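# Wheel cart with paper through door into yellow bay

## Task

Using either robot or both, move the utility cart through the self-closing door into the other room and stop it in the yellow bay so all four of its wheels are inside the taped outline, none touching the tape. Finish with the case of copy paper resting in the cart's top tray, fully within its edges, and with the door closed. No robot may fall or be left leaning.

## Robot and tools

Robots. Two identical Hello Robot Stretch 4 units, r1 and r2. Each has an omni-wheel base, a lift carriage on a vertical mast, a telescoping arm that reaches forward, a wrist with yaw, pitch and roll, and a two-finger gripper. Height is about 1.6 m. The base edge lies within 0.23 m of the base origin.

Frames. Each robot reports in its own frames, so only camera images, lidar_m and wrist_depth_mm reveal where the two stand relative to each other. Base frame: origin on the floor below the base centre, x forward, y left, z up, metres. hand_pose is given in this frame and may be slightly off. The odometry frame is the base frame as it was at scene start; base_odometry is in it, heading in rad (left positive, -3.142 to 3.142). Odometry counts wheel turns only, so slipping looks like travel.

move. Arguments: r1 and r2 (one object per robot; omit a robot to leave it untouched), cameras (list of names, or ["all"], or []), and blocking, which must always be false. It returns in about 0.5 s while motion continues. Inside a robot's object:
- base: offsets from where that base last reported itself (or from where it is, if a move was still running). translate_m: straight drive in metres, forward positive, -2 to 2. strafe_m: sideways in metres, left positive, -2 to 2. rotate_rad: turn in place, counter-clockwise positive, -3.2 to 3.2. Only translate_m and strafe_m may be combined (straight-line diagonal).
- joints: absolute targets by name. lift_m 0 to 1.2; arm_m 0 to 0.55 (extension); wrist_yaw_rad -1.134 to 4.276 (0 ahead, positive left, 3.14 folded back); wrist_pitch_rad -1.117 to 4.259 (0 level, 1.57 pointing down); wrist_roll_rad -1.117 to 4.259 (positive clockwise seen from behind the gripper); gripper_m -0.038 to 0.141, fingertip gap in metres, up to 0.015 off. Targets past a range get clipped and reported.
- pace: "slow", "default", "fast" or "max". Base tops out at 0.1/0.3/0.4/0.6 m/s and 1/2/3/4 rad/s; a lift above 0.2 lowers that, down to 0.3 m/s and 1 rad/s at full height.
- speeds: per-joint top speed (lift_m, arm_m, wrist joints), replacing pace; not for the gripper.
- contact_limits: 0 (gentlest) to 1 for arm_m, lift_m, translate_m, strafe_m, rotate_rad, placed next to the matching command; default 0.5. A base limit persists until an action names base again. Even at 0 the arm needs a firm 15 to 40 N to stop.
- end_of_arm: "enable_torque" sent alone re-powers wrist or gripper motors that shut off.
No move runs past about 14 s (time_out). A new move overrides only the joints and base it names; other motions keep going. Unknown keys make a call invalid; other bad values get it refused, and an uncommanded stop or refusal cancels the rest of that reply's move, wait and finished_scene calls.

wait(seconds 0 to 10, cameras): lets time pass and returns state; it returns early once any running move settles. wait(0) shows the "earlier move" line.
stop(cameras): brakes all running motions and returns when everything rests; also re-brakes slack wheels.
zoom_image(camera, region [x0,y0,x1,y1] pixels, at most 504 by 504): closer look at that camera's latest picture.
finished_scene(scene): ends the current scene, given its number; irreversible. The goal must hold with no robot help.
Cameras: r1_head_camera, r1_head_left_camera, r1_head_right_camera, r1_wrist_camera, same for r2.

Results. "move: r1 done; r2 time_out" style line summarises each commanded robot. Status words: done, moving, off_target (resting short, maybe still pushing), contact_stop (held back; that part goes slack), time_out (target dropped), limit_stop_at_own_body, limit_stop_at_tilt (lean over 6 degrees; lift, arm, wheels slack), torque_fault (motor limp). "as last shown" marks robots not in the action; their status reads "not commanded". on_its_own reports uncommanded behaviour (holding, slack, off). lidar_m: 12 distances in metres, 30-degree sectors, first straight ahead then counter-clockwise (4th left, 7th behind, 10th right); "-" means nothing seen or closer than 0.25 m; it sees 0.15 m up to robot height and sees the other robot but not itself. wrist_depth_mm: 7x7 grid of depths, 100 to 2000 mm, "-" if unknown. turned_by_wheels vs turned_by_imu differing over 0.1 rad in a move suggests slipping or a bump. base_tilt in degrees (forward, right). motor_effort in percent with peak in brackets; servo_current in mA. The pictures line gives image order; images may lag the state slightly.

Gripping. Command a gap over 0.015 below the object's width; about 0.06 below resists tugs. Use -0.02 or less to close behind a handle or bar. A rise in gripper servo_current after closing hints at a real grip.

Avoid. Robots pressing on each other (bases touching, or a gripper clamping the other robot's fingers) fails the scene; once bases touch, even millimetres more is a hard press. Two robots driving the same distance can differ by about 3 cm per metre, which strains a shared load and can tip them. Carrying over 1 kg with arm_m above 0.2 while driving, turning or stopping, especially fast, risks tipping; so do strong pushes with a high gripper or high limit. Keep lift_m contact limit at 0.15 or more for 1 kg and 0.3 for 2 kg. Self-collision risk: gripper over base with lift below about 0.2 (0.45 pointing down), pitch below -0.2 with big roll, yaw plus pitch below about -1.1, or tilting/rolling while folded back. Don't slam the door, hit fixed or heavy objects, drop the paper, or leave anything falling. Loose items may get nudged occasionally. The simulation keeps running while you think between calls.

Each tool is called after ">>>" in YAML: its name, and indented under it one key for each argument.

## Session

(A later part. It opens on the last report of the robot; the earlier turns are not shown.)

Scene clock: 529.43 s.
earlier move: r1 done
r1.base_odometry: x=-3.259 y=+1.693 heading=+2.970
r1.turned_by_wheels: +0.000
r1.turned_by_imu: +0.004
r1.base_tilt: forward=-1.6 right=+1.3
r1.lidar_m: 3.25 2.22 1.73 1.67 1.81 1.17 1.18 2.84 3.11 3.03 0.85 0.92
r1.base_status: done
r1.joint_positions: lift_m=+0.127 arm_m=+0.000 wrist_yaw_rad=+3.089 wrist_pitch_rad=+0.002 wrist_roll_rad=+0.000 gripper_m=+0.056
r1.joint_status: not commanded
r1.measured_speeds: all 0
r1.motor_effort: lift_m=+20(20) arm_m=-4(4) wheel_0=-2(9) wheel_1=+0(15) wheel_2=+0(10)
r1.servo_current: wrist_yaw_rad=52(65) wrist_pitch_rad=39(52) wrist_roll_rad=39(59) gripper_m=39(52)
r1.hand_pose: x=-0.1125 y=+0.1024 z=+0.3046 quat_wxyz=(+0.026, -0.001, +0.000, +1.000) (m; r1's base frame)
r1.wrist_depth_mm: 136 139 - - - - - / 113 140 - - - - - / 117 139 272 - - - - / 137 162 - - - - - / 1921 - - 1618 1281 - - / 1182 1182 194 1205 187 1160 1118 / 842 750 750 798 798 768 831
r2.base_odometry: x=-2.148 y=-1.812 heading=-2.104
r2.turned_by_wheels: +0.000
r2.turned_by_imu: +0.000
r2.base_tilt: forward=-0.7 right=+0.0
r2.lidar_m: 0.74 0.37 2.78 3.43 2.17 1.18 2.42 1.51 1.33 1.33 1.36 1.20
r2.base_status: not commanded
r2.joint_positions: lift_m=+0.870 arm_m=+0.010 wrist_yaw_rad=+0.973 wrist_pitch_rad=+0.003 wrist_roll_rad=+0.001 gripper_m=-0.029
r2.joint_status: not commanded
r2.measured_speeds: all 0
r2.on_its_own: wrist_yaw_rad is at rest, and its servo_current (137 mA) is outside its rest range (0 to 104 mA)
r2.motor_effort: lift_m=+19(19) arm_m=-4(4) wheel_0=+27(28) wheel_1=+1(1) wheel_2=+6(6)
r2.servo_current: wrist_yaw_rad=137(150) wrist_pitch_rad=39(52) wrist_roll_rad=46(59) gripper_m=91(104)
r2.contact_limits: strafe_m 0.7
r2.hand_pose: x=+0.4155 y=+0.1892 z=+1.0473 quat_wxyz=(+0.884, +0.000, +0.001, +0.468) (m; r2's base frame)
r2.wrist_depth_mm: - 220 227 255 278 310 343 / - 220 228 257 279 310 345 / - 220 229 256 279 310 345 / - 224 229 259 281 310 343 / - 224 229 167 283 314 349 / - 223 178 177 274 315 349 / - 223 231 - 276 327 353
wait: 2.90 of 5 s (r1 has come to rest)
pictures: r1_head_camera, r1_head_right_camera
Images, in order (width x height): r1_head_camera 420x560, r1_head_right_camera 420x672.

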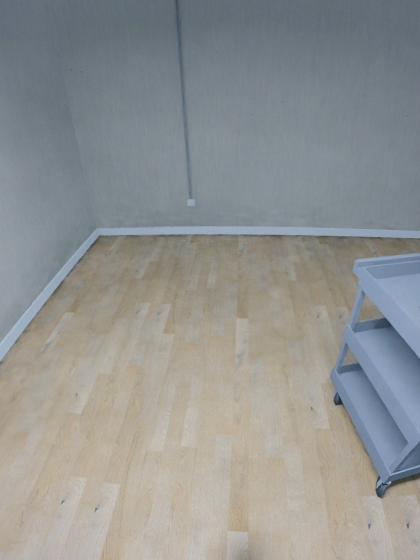

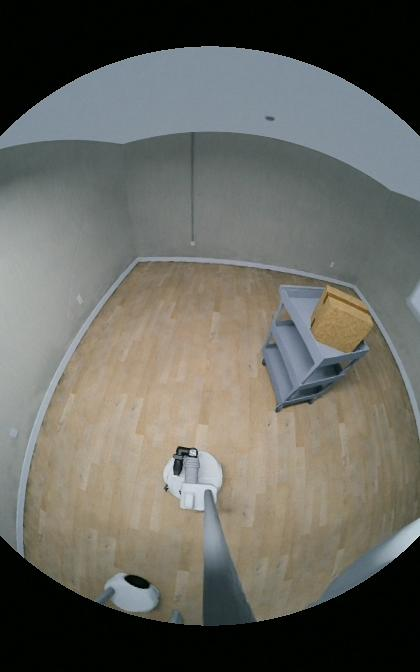

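>>> move:
  blocking: false
  r1: {"base":{"translate_m":2.0},"pace":"fast"}

>>> wait:
  seconds: 7

>>> move:
  blocking: false
  r1: {"base":{"rotate_rad":-3.13},"joints":{"lift_m":0.685},"pace":"fast"}

>>> wait:
  seconds: 5
  cameras: ["r1_head_camera","r1_head_left_camera"]

Scene clock: 537.80 s.
move: r1 moving
r1.base_odometry: x=-3.308 y=+1.701 heading=+2.970
r1.turned_by_wheels: +0.000
r1.turned_by_imu: +0.000
r1.base_tilt: forward=-1.6 right=+1.3
r1.lidar_m: 3.20 2.26 1.72 1.66 1.76 1.23 1.24 2.85 3.13 3.05 0.83 0.92
r1.base_status: translate_m moving
r1.joint_positions: lift_m=+0.127 arm_m=+0.000 wrist_yaw_rad=+3.089 wrist_pitch_rad=+0.002 wrist_roll_rad=+0.000 gripper_m=+0.056
r1.joint_status: not commanded
r1.measured_speeds: translate_m=+0.194 strafe_m=-0.001 rotate_rad=-0.002 lift_m=+0.000 arm_m=+0.000 wrist_yaw_rad=+0.000 wrist_pitch_rad=+0.000 wrist_roll_rad=+0.000
r1.motor_effort: lift_m=+20(20) arm_m=-4(4) wheel_0=+9(9) wheel_1=+7(8) wheel_2=-11(12)
r1.servo_current: wrist_yaw_rad=46(59) wrist_pitch_rad=46(46) wrist_roll_rad=46(59) gripper_m=39(46)
r1.hand_pose: x=-0.1125 y=+0.1024 z=+0.3046 quat_wxyz=(+0.026, -0.001, +0.000, +1.000) (m; r1's base frame)
r1.wrist_depth_mm: - 137 - - - - - / - 137 - - - - - / 110 138 212 - - - - / 125 139 - - - - - / 1708 - - 1756 1308 - - / 1205 1160 193 1229 188 1160 1118 / 854 750 750 798 788 778 809
r2.base_odometry: x=-2.148 y=-1.812 heading=-2.104
r2.turned_by_wheels: +0.000
r2.turned_by_imu: +0.000
r2.base_tilt: forward=-0.7 right=+0.0
r2.lidar_m: 0.71 0.37 2.79 3.39 2.19 1.22 2.43 1.52 1.34 1.36 1.35 1.19
r2.base_status: not commanded
r2.joint_positions: lift_m=+0.870 arm_m=+0.010 wrist_yaw_rad=+0.973 wrist_pitch_rad=+0.003 wrist_roll_rad=+0.001 gripper_m=-0.029
r2.joint_status: not commanded
r2.measured_speeds: all 0
r2.motor_effort: lift_m=+19(19) arm_m=-4(4) wheel_0=+27(28) wheel_1=+1(1) wheel_2=+5(6)
r2.servo_current: wrist_yaw_rad=143(143) wrist_pitch_rad=39(46) wrist_roll_rad=39(59) gripper_m=98(104)
r2.contact_limits: strafe_m 0.7
r2.hand_pose: x=+0.4155 y=+0.1892 z=+1.0473 quat_wxyz=(+0.884, +0.000, +0.001, +0.468) (m; r2's base frame)
r2.wrist_depth_mm: - 220 226 256 278 310 343 / - 220 228 258 278 310 343 / - 220 229 258 279 312 347 / - 224 229 259 281 312 345 / - 224 229 168 283 314 347 / - 223 177 177 274 317 349 / - 224 230 - 276 327 353
pictures: none

Scene clock: 543.67 s.
earlier move: r1 done
r1.base_odometry: x=-5.230 y=+2.034 heading=+2.970
r1.turned_by_wheels: +0.000
r1.turned_by_imu: +0.000
r1.base_tilt: forward=-1.6 right=+1.3
r1.lidar_m: 1.27 1.34 1.60 1.56 1.68 2.39 3.12 0.96 1.05 3.15 1.72 1.30
r1.base_status: done
r1.joint_positions: lift_m=+0.127 arm_m=+0.000 wrist_yaw_rad=+3.089 wrist_pitch_rad=+0.002 wrist_roll_rad=+0.000 gripper_m=+0.056
r1.joint_status: not commanded
r1.measured_speeds: all 0
r1.motor_effort: lift_m=+20(20) arm_m=-4(5) wheel_0=+1(9) wheel_1=-1(8) wheel_2=+2(12)
r1.servo_current: wrist_yaw_rad=46(72) wrist_pitch_rad=39(52) wrist_roll_rad=65(65) gripper_m=46(52)
r1.hand_pose: x=-0.1125 y=+0.1024 z=+0.3046 quat_wxyz=(+0.026, -0.001, +0.000, +1.000) (m; r1's base frame)
r1.wrist_depth_mm: 136 139 - - - - - / 113 139 - - - - - / 117 140 273 - - - - / 137 162 - - - - - / 1430 - - - - - - / 1182 1182 193 1205 187 1160 1138 / 842 750 759 798 788 778 820
r2.base_odometry: x=-2.148 y=-1.812 heading=-2.104
r2.turned_by_wheels: +0.000
r2.turned_by_imu: +0.001
r2.base_tilt: forward=-0.7 right=+0.0
r2.lidar_m: 0.74 0.37 2.77 3.42 2.21 2.25 2.48 1.51 1.35 1.36 1.35 1.20
r2.base_status: not commanded
r2.joint_positions: lift_m=+0.870 arm_m=+0.010 wrist_yaw_rad=+0.973 wrist_pitch_rad=+0.003 wrist_roll_rad=+0.001 gripper_m=-0.029
r2.joint_status: not commanded
r2.measured_speeds: all 0
r2.on_its_own: wrist_yaw_rad is at rest, and its servo_current (143 mA) is outside its rest range (0 to 104 mA)
r2.motor_effort: lift_m=+19(19) arm_m=-4(4) wheel_0=+27(28) wheel_1=+1(1) wheel_2=+5(6)
r2.servo_current: wrist_yaw_rad=143(156) wrist_pitch_rad=39(46) wrist_roll_rad=52(65) gripper_m=98(104)
r2.contact_limits: strafe_m 0.7
r2.hand_pose: x=+0.4155 y=+0.1892 z=+1.0473 quat_wxyz=(+0.884, +0.000, +0.001, +0.468) (m; r2's base frame)
r2.wrist_depth_mm: - 220 226 256 277 309 343 / - 220 226 257 278 309 345 / - 221 228 257 279 312 343 / - 224 229 258 281 314 349 / - 224 229 167 282 314 349 / - 223 178 177 274 315 351 / - 223 231 - 277 327 353
wait: 5.87 of 7 s (r1 has come to rest)
pictures: none

Scene clock: 544.17 s.
move: r1 moving
r1.base_odometry: x=-5.230 y=+2.034 heading=+2.591
r1.turned_by_wheels: -0.378
r1.turned_by_imu: -0.379
r1.base_tilt: forward=-1.6 right=+1.3
r1.lidar_m: 1.27 1.25 1.44 1.58 1.56 1.79 2.99 3.18 0.94 1.19 2.82 1.53
r1.base_status: rotate_rad moving
r1.joint_positions: lift_m=+0.190 arm_m=+0.000 wrist_yaw_rad=+3.089 wrist_pitch_rad=+0.002 wrist_roll_rad=+0.000 gripper_m=+0.056
r1.joint_status: lift_m moving
r1.measured_speeds: translate_m=+0.000 strafe_m=+0.000 rotate_rad=-1.458 lift_m=+0.244 arm_m=+0.000 wrist_yaw_rad=+0.000 wrist_pitch_rad=+0.000 wrist_roll_rad=+0.000
r1.motor_effort: lift_m=+27(28) arm_m=-4(4) wheel_0=+7(9) wheel_1=+9(9) wheel_2=+8(9)
r1.servo_current: wrist_yaw_rad=39(59) wrist_pitch_rad=46(46) wrist_roll_rad=46(72) gripper_m=46(46)
r1.hand_pose: x=-0.1125 y=+0.1024 z=+0.3674 quat_wxyz=(+0.026, -0.001, +0.000, +1.000) (m; r1's base frame)
r1.wrist_depth_mm: 136 138 - - - - - / 113 139 - - - - - / 117 140 270 - - - - / 137 163 - - - - - / - - - - - - - / 1336 1366 193 1366 187 1366 1308 / 976 866 866 904 904 891 931
r2.base_odometry: x=-2.148 y=-1.812 heading=-2.104
r2.turned_by_wheels: +0.000
r2.turned_by_imu: +0.000
r2.base_tilt: forward=-0.6 right=+0.0
r2.lidar_m: 0.73 0.38 2.76 3.43 2.19 2.27 2.45 1.54 1.34 1.37 1.36 1.20
r2.base_status: not commanded
r2.joint_positions: lift_m=+0.870 arm_m=+0.010 wrist_yaw_rad=+0.973 wrist_pitch_rad=+0.003 wrist_roll_rad=+0.001 gripper_m=-0.029
r2.joint_status: not commanded
r2.measured_speeds: all 0
r2.motor_effort: lift_m=+19(19) arm_m=-4(4) wheel_0=+27(27) wheel_1=+1(1) wheel_2=+6(6)
r2.servo_current: wrist_yaw_rad=137(150) wrist_pitch_rad=46(46) wrist_roll_rad=52(52) gripper_m=91(98)
r2.contact_limits: strafe_m 0.7
r2.hand_pose: x=+0.4155 y=+0.1892 z=+1.0473 quat_wxyz=(+0.884, +0.000, +0.001, +0.468) (m; r2's base frame)
r2.wrist_depth_mm: - 220 227 256 277 307 345 / - 220 227 256 281 310 345 / - 220 227 256 279 312 347 / - 224 229 259 281 314 345 / - 225 229 167 281 314 349 / - 223 177 177 276 317 353 / - 224 230 - 276 329 351
pictures: none

Scene clock: 546.13 s.
earlier move: r1 done
r1.base_odometry: x=-5.230 y=+2.034 heading=-0.160
r1.turned_by_wheels: -2.751
r1.turned_by_imu: -2.767
r1.base_tilt: forward=-1.6 right=+1.3
r1.lidar_m: 3.10 0.95 1.05 3.13 1.66 1.30 1.25 1.35 1.61 1.54 1.69 2.49
r1.base_status: done
r1.joint_positions: lift_m=+0.685 arm_m=+0.000 wrist_yaw_rad=+3.089 wrist_pitch_rad=+0.002 wrist_roll_rad=+0.000 gripper_m=+0.056
r1.joint_status: all done
r1.measured_speeds: all 0
r1.motor_effort: lift_m=+24(29) arm_m=-4(5) wheel_0=+2(11) wheel_1=+2(12) wheel_2=+0(10)
r1.servo_current: wrist_yaw_rad=59(65) wrist_pitch_rad=39(52) wrist_roll_rad=46(72) gripper_m=39(46)
r1.hand_pose: x=-0.1124 y=+0.1024 z=+0.8621 quat_wxyz=(+0.026, -0.001, +0.000, +1.000) (m; r1's base frame)
r1.wrist_depth_mm: 136 138 - - - - - / 113 139 - - - - - / 118 140 228 - - - - / 137 161 - - - - - / - - - - - - - / - - 190 - 187 - - / - 140 - 136 - - -
r2.base_odometry: x=-2.148 y=-1.812 heading=-2.104
r2.turned_by_wheels: +0.000
r2.turned_by_imu: +0.000
r2.base_tilt: forward=-0.7 right=+0.0
r2.lidar_m: 0.74 0.38 2.78 3.42 2.22 2.24 2.45 1.51 1.34 1.35 1.35 1.18
r2.base_status: not commanded
r2.joint_positions: lift_m=+0.870 arm_m=+0.010 wrist_yaw_rad=+0.973 wrist_pitch_rad=+0.003 wrist_roll_rad=+0.001 gripper_m=-0.029
r2.joint_status: not commanded
r2.measured_speeds: all 0
r2.on_its_own: wrist_yaw_rad is at rest, and its servo_current (130 mA) is outside its rest range (0 to 104 mA)
r2.motor_effort: lift_m=+19(19) arm_m=-4(4) wheel_0=+27(28) wheel_1=+0(1) wheel_2=+6(6)
r2.servo_current: wrist_yaw_rad=130(150) wrist_pitch_rad=46(46) wrist_roll_rad=52(59) gripper_m=98(104)
r2.contact_limits: strafe_m 0.7
r2.hand_pose: x=+0.4155 y=+0.1892 z=+1.0473 quat_wxyz=(+0.884, +0.000, +0.001, +0.468) (m; r2's base frame)
r2.wrist_depth_mm: - 220 226 256 278 309 343 / - 219 228 256 278 310 342 / - 220 228 257 278 312 345 / - 224 229 259 279 314 345 / - 224 229 167 281 314 349 / - 223 178 177 274 319 353 / - 223 230 - 277 329 353
wait: 1.97 of 5 s (r1 has come to rest)
pictures: r1_head_camera, r1_head_left_camera
Images, in order (width x height): r1_head_camera 420x560, r1_head_left_camera 420x672.

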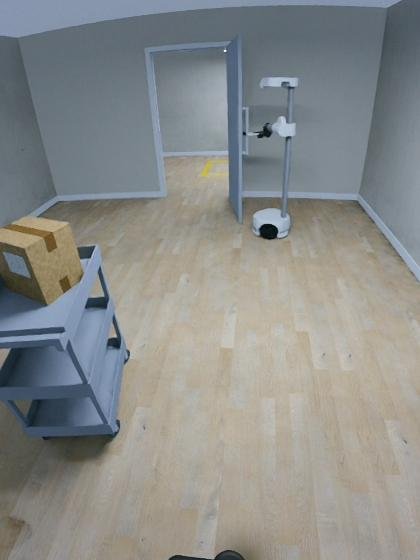

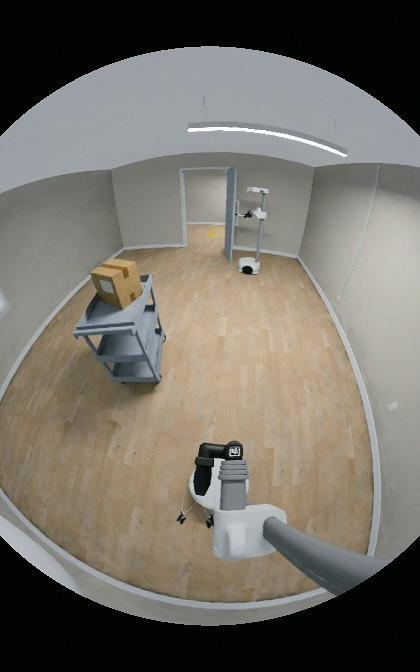

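>>> move:
  blocking: false
  r1: {"base":{"translate_m":-0.25},"joints":{"wrist_yaw_rad":0,"wrist_roll_rad":1.571,"wrist_pitch_rad":0,"gripper_m":0.1}}

>>> wait:
  seconds: 2.5

>>> move:
  blocking: false
  r1: {"base":{"strafe_m":0.82}}

>>> wait:
  seconds: 4.5
  cameras: ["r1_head_camera","r1_wrist_camera"]

Scene clock: 553.53 s.
move: r1 moving
r1.base_odometry: x=-5.261 y=+2.039 heading=-0.160
r1.turned_by_wheels: +0.000
r1.turned_by_imu: +0.000
r1.base_tilt: forward=-1.6 right=+1.2
r1.lidar_m: 3.13 0.96 1.09 3.12 1.62 1.26 1.23 1.34 1.60 1.55 1.70 2.44
r1.base_status: translate_m moving
r1.joint_positions: lift_m=+0.685 arm_m=+0.000 wrist_yaw_rad=+2.503 wrist_pitch_rad=+0.002 wrist_roll_rad=+0.580 gripper_m=+0.075
r1.joint_status: wrist_yaw_rad moving; wrist_pitch_rad moving; wrist_roll_rad moving; gripper_m moving
r1.measured_speeds: translate_m=-0.123 strafe_m=-0.001 rotate_rad=-0.002 lift_m=+0.000 arm_m=+0.000 wrist_yaw_rad=-1.821 wrist_pitch_rad=+0.000 wrist_roll_rad=+1.818
r1.motor_effort: lift_m=+24(24) arm_m=-4(5) wheel_0=-7(9) wheel_1=-6(7) wheel_2=+8(9)
r1.servo_current: wrist_yaw_rad=85(117) wrist_pitch_rad=46(52) wrist_roll_rad=85(130) gripper_m=85(85)
r1.hand_pose: x=-0.0084 y=+0.2422 z=+0.8621 quat_wxyz=(+0.301, +0.089, +0.272, +0.910) (m; r1's base frame)
r1.wrist_depth_mm: - - - - - - - / - - - - - - - / - - - - - - - / - - - - - - - / - - - - - - 1863 / - - 192 - 185 1661 1430 / - 145 - 137 - 1430 1255
r2.base_odometry: x=-2.148 y=-1.812 heading=-2.104
r2.turned_by_wheels: +0.000
r2.turned_by_imu: +0.000
r2.base_tilt: forward=-0.7 right=+0.0
r2.lidar_m: 0.73 0.38 2.77 3.41 2.21 2.29 2.43 1.52 1.34 1.34 1.36 1.20
r2.base_status: not commanded
r2.joint_positions: lift_m=+0.870 arm_m=+0.010 wrist_yaw_rad=+0.973 wrist_pitch_rad=+0.003 wrist_roll_rad=+0.001 gripper_m=-0.029
r2.joint_status: not commanded
r2.measured_speeds: all 0
r2.motor_effort: lift_m=+19(19) arm_m=-4(4) wheel_0=+27(27) wheel_1=+1(1) wheel_2=+5(6)
r2.servo_current: wrist_yaw_rad=137(156) wrist_pitch_rad=46(46) wrist_roll_rad=46(52) gripper_m=91(104)
r2.contact_limits: strafe_m 0.7
r2.hand_pose: x=+0.4155 y=+0.1892 z=+1.0473 quat_wxyz=(+0.884, +0.000, +0.001, +0.468) (m; r2's base frame)
r2.wrist_depth_mm: - 221 227 256 278 309 343 / - 220 227 257 278 309 343 / - 220 227 257 281 312 345 / - 224 229 258 281 310 347 / - 224 229 167 282 314 351 / - 223 178 177 277 317 351 / - 223 231 - 276 327 353
pictures: none

Scene clock: 555.37 s.
earlier move: r1 done
r1.base_odometry: x=-5.476 y=+2.074 heading=-0.160
r1.turned_by_wheels: +0.000
r1.turned_by_imu: -0.001
r1.base_tilt: forward=-1.6 right=+1.3
r1.lidar_m: 3.37 1.14 1.34 3.00 1.35 1.05 1.00 1.07 1.57 1.54 1.66 2.44
r1.base_status: done
r1.joint_positions: lift_m=+0.685 arm_m=+0.000 wrist_yaw_rad=+0.003 wrist_pitch_rad=+0.002 wrist_roll_rad=+1.569 gripper_m=+0.100
r1.joint_status: all done
r1.measured_speeds: all 0
r1.motor_effort: lift_m=+24(25) arm_m=-4(5) wheel_0=-2(9) wheel_1=-3(9) wheel_2=-1(10)
r1.servo_current: wrist_yaw_rad=59(130) wrist_pitch_rad=33(65) wrist_roll_rad=46(130) gripper_m=46(85)
r1.hand_pose: x=+0.4596 y=-0.0866 z=+0.8621 quat_wxyz=(+0.708, +0.706, +0.002, +0.000) (m; r1's base frame)
r1.wrist_depth_mm: - - - - - 1708 1205 / - - - - - 1708 1205 / - - - - - 1756 1255 / - - - - - 1756 1229 / - - - - - 1756 1281 / - - 215 - 197 1576 1229 / - - - 144 - 1756 1281
r2.base_odometry: x=-2.148 y=-1.812 heading=-2.104
r2.turned_by_wheels: +0.000
r2.turned_by_imu: +0.000
r2.base_tilt: forward=-0.7 right=+0.0
r2.lidar_m: 0.76 0.38 2.80 3.41 2.20 2.24 2.44 1.52 1.34 1.35 1.34 1.19
r2.base_status: not commanded
r2.joint_positions: lift_m=+0.870 arm_m=+0.010 wrist_yaw_rad=+0.973 wrist_pitch_rad=+0.003 wrist_roll_rad=+0.001 gripper_m=-0.029
r2.joint_status: not commanded
r2.measured_speeds: all 0
r2.on_its_own: wrist_yaw_rad is at rest, and its servo_current (137 mA) is outside its rest range (0 to 104 mA)
r2.motor_effort: lift_m=+19(19) arm_m=-4(4) wheel_0=+27(28) wheel_1=+1(1) wheel_2=+5(6)
r2.servo_current: wrist_yaw_rad=137(156) wrist_pitch_rad=39(46) wrist_roll_rad=46(65) gripper_m=91(104)
r2.contact_limits: strafe_m 0.7
r2.hand_pose: x=+0.4155 y=+0.1892 z=+1.0473 quat_wxyz=(+0.884, +0.000, +0.001, +0.468) (m; r2's base frame)
r2.wrist_depth_mm: - 221 226 255 278 309 343 / - 219 227 256 279 310 343 / - 220 229 257 278 310 345 / - 224 229 258 281 314 347 / - 224 229 167 282 314 349 / - 222 178 177 274 317 351 / - 223 231 - 277 329 353
wait: 1.83 of 2.5 s (r1 has come to rest)
pictures: none

Scene clock: 555.87 s.
move: r1 moving
r1.base_odometry: x=-5.471 y=+2.110 heading=-0.161
r1.turned_by_wheels: +0.000
r1.turned_by_imu: +0.000
r1.base_tilt: forward=-1.6 right=+1.3
r1.lidar_m: 3.36 1.13 1.36 3.00 1.34 1.03 1.00 1.08 1.62 1.58 1.70 2.51
r1.base_status: strafe_m moving
r1.joint_positions: lift_m=+0.685 arm_m=+0.000 wrist_yaw_rad=+0.003 wrist_pitch_rad=+0.002 wrist_roll_rad=+1.569 gripper_m=+0.100
r1.joint_status: not commanded
r1.measured_speeds: translate_m=+0.000 strafe_m=+0.140 rotate_rad=+0.002 lift_m=+0.000 arm_m=+0.000 wrist_yaw_rad=+0.000 wrist_pitch_rad=+0.000 wrist_roll_rad=+0.000
r1.motor_effort: lift_m=+24(25) arm_m=-4(4) wheel_0=-9(10) wheel_1=+9(10) wheel_2=+1(1)
r1.servo_current: wrist_yaw_rad=46(59) wrist_pitch_rad=33(52) wrist_roll_rad=85(85) gripper_m=33(46)
r1.hand_pose: x=+0.4596 y=-0.0866 z=+0.8621 quat_wxyz=(+0.708, +0.706, +0.002, +0.000) (m; r1's base frame)
r1.wrist_depth_mm: - - - - - 1708 1205 / - - - - - 1708 1205 / - - - - - 1808 1205 / - - - - - 1708 1229 / - - - - - 1808 1255 / - - 215 - 198 1618 1255 / - - - 144 - 1808 1255
r2.base_odometry: x=-2.148 y=-1.812 heading=-2.104
r2.turned_by_wheels: +0.000
r2.turned_by_imu: +0.000
r2.base_tilt: forward=-0.7 right=+0.0
r2.lidar_m: 0.75 0.37 2.74 3.39 2.19 2.26 2.44 1.50 1.35 1.35 1.34 1.20
r2.base_status: not commanded
r2.joint_positions: lift_m=+0.870 arm_m=+0.010 wrist_yaw_rad=+0.973 wrist_pitch_rad=+0.003 wrist_roll_rad=+0.001 gripper_m=-0.029
r2.joint_status: not commanded
r2.measured_speeds: all 0
r2.motor_effort: lift_m=+19(19) arm_m=-4(4) wheel_0=+27(27) wheel_1=+1(1) wheel_2=+6(6)
r2.servo_current: wrist_yaw_rad=150(150) wrist_pitch_rad=39(46) wrist_roll_rad=52(52) gripper_m=91(98)
r2.contact_limits: strafe_m 0.7
r2.hand_pose: x=+0.4155 y=+0.1892 z=+1.0473 quat_wxyz=(+0.884, +0.000, +0.001, +0.468) (m; r2's base frame)
r2.wrist_depth_mm: - 221 226 255 277 309 343 / - 220 228 256 278 309 345 / - 220 229 257 279 312 345 / - 224 229 259 282 314 345 / - 224 229 167 282 312 347 / - 222 178 177 276 315 351 / - 224 231 - 276 329 353
pictures: none

Scene clock: 559.43 s.
earlier move: r1 done
r1.base_odometry: x=-5.345 y=+2.884 heading=-0.160
r1.turned_by_wheels: +0.000
r1.turned_by_imu: +0.004
r1.base_tilt: forward=-1.6 right=+1.3
r1.lidar_m: 0.94 3.07 2.38 2.36 1.22 0.94 0.93 1.01 1.53 2.36 2.55 3.54
r1.base_status: done
r1.joint_positions: lift_m=+0.685 arm_m=+0.000 wrist_yaw_rad=+0.003 wrist_pitch_rad=+0.002 wrist_roll_rad=+1.569 gripper_m=+0.100
r1.joint_status: not commanded
r1.measured_speeds: all 0
r1.motor_effort: lift_m=+24(25) arm_m=-4(4) wheel_0=+0(13) wheel_1=+0(11) wheel_2=+0(2)
r1.servo_current: wrist_yaw_rad=33(91) wrist_pitch_rad=46(52) wrist_roll_rad=59(85) gripper_m=39(52)
r1.hand_pose: x=+0.4595 y=-0.0867 z=+0.8621 quat_wxyz=(+0.708, +0.706, +0.002, +0.000) (m; r1's base frame)
r1.wrist_depth_mm: - - - - - 1708 1205 / - - - - - 1756 1205 / - - - - - 1618 1160 / - - - 1160 - 842 - / - - - 1060 - 820 - / - - 215 1138 193 - - / - - - 144 - 1756 1255
r2.base_odometry: x=-2.148 y=-1.812 heading=-2.104
r2.turned_by_wheels: +0.000
r2.turned_by_imu: +0.001
r2.base_tilt: forward=-0.7 right=+0.0
r2.lidar_m: 0.75 0.38 2.77 3.42 2.20 2.27 2.46 1.52 1.32 1.36 1.35 1.19
r2.base_status: not commanded
r2.joint_positions: lift_m=+0.870 arm_m=+0.010 wrist_yaw_rad=+0.973 wrist_pitch_rad=+0.003 wrist_roll_rad=+0.001 gripper_m=-0.029
r2.joint_status: not commanded
r2.measured_speeds: all 0
r2.on_its_own: wrist_yaw_rad is at rest, and its servo_current (143 mA) is outside its rest range (0 to 104 mA)
r2.motor_effort: lift_m=+19(19) arm_m=-4(4) wheel_0=+28(28) wheel_1=+1(1) wheel_2=+6(6)
r2.servo_current: wrist_yaw_rad=143(156) wrist_pitch_rad=46(46) wrist_roll_rad=46(59) gripper_m=91(98)
r2.contact_limits: strafe_m 0.7
r2.hand_pose: x=+0.4155 y=+0.1892 z=+1.0473 quat_wxyz=(+0.884, +0.000, +0.001, +0.468) (m; r2's base frame)
r2.wrist_depth_mm: - 220 227 256 278 309 342 / - 220 228 257 278 309 343 / - 220 228 258 278 312 343 / - 224 229 259 279 314 345 / - 224 229 168 282 314 349 / - 222 178 177 273 317 353 / - 223 231 - 276 329 353
wait: 3.57 of 4.5 s (r1 has come to rest)
pictures: r1_head_camera, r1_wrist_camera
Images, in order (width x height): r1_head_camera 420x560, r1_wrist_camera 616x392.

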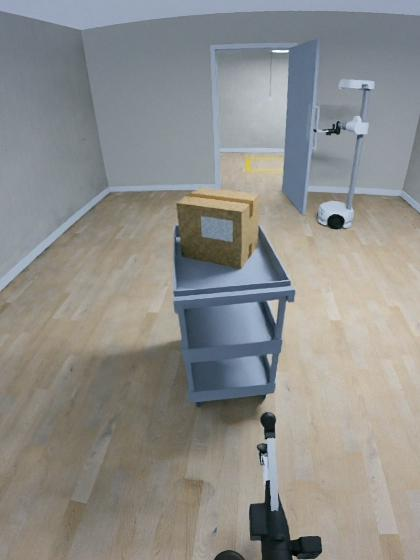

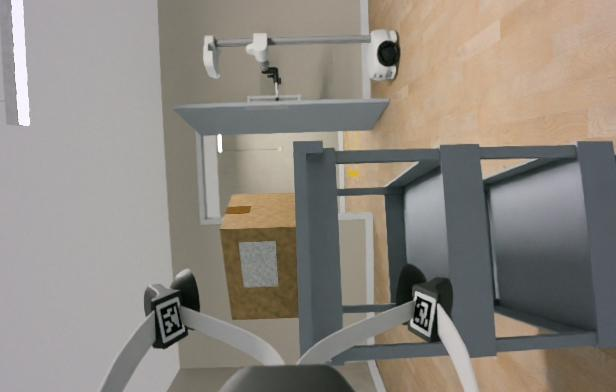

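>>> move:
  blocking: false
  r1: {"base":{"translate_m":0.45,"strafe_m":0.06}}

>>> wait:
  seconds: 4
  cameras: ["r1_head_camera","r1_wrist_camera"]

Scene clock: 572.50 s.
move: r1 moving
r1.base_odometry: x=-5.314 y=+2.883 heading=-0.160
r1.turned_by_wheels: +0.000
r1.turned_by_imu: +0.000
r1.base_tilt: forward=-1.6 right=+1.3
r1.lidar_m: 0.93 3.06 2.36 2.35 1.28 0.95 0.95 1.03 1.56 2.37 2.55 1.02
r1.base_status: translate_m moving; strafe_m moving
r1.joint_positions: lift_m=+0.685 arm_m=+0.000 wrist_yaw_rad=+0.003 wrist_pitch_rad=+0.002 wrist_roll_rad=+1.569 gripper_m=+0.100
r1.joint_status: not commanded
r1.measured_speeds: translate_m=+0.121 strafe_m=+0.017 rotate_rad=-0.001 lift_m=+0.000 arm_m=+0.000 wrist_yaw_rad=+0.000 wrist_pitch_rad=+0.000 wrist_roll_rad=+0.000
r1.motor_effort: lift_m=+24(24) arm_m=-4(4) wheel_0=+5(6) wheel_1=+6(10) wheel_2=-8(8)
r1.servo_current: wrist_yaw_rad=46(59) wrist_pitch_rad=46(46) wrist_roll_rad=52(52) gripper_m=39(46)
r1.hand_pose: x=+0.4595 y=-0.0867 z=+0.8621 quat_wxyz=(+0.708, +0.706, +0.002, +0.000) (m; r1's base frame)
r1.wrist_depth_mm: - - - - - 1708 1182 / - - - - - 1708 1229 / - - - - - 1618 1205 / - - - 1078 - 798 - / - - 1060 1042 - 809 - / - - 215 1098 193 768 - / - - - 144 - 1661 1255
r2.base_odometry: x=-2.148 y=-1.812 heading=-2.104
r2.turned_by_wheels: +0.000
r2.turned_by_imu: +0.000
r2.base_tilt: forward=-0.7 right=+0.0
r2.lidar_m: 0.74 0.37 2.75 3.43 2.19 2.25 2.46 1.51 1.35 1.36 1.34 1.20
r2.base_status: not commanded
r2.joint_positions: lift_m=+0.870 arm_m=+0.010 wrist_yaw_rad=+0.973 wrist_pitch_rad=+0.003 wrist_roll_rad=+0.001 gripper_m=-0.029
r2.joint_status: not commanded
r2.measured_speeds: all 0
r2.motor_effort: lift_m=+19(19) arm_m=-4(4) wheel_0=+27(28) wheel_1=+1(1) wheel_2=+6(6)
r2.servo_current: wrist_yaw_rad=137(150) wrist_pitch_rad=46(46) wrist_roll_rad=52(59) gripper_m=98(104)
r2.contact_limits: strafe_m 0.7
r2.hand_pose: x=+0.4155 y=+0.1892 z=+1.0473 quat_wxyz=(+0.884, +0.000, +0.001, +0.468) (m; r2's base frame)
r2.wrist_depth_mm: - 221 227 256 277 309 343 / - 220 227 257 278 310 345 / - 221 228 258 279 312 345 / - 224 229 258 282 314 345 / - 224 229 167 283 314 347 / - 223 178 177 274 317 351 / - 224 231 - 276 329 353
pictures: none

Scene clock: 575.00 s.
earlier move: r1 done
r1.base_odometry: x=-4.892 y=+2.871 heading=-0.160
r1.turned_by_wheels: +0.000
r1.turned_by_imu: +0.000
r1.base_tilt: forward=-1.6 right=+1.3
r1.lidar_m: 0.51 2.95 2.27 2.20 1.80 1.40 1.36 1.47 2.19 2.47 2.65 0.56
r1.base_status: done
r1.joint_positions: lift_m=+0.685 arm_m=+0.000 wrist_yaw_rad=+0.003 wrist_pitch_rad=+0.002 wrist_roll_rad=+1.569 gripper_m=+0.100
r1.joint_status: not commanded
r1.measured_speeds: all 0
r1.motor_effort: lift_m=+24(25) arm_m=-4(4) wheel_0=+2(8) wheel_1=+2(10) wheel_2=+0(10)
r1.servo_current: wrist_yaw_rad=39(72) wrist_pitch_rad=39(52) wrist_roll_rad=46(59) gripper_m=39(52)
r1.hand_pose: x=+0.4595 y=-0.0867 z=+0.8621 quat_wxyz=(+0.708, +0.706, +0.002, +0.000) (m; r1's base frame)
r1.wrist_depth_mm: - - - 338 - 1430 1078 / - - - - - 1708 - / - - - - - - - / - - 615 603 - - - / - - 627 615 373 - - / - - 215 309 193 - - / - - - 143 - 1921 -
r2.base_odometry: x=-2.148 y=-1.812 heading=-2.104
r2.turned_by_wheels: +0.000
r2.turned_by_imu: +0.000
r2.base_tilt: forward=-0.7 right=+0.0
r2.lidar_m: 0.74 0.38 2.78 3.42 2.20 2.24 2.44 1.53 1.33 1.37 1.35 1.20
r2.base_status: not commanded
r2.joint_positions: lift_m=+0.870 arm_m=+0.010 wrist_yaw_rad=+0.973 wrist_pitch_rad=+0.003 wrist_roll_rad=+0.001 gripper_m=-0.029
r2.joint_status: not commanded
r2.measured_speeds: all 0
r2.on_its_own: wrist_yaw_rad is at rest, and its servo_current (143 mA) is outside its rest range (0 to 104 mA)
r2.motor_effort: lift_m=+19(19) arm_m=-4(4) wheel_0=+27(28) wheel_1=+1(1) wheel_2=+6(6)
r2.servo_current: wrist_yaw_rad=143(156) wrist_pitch_rad=39(46) wrist_roll_rad=52(65) gripper_m=98(104)
r2.contact_limits: strafe_m 0.7
r2.hand_pose: x=+0.4155 y=+0.1892 z=+1.0473 quat_wxyz=(+0.884, +0.000, +0.001, +0.468) (m; r2's base frame)
r2.wrist_depth_mm: - 220 226 256 277 310 343 / - 219 227 256 278 310 345 / - 220 228 257 279 310 345 / - 224 230 259 281 310 345 / - 225 230 167 282 314 349 / - 222 178 177 276 315 351 / - 223 231 - 277 329 353
wait: 2.50 of 4 s (r1 has come to rest)
pictures: r1_head_camera, r1_wrist_camera
Images, in order (width x height): r1_head_camera 420x560, r1_wrist_camera 616x392.

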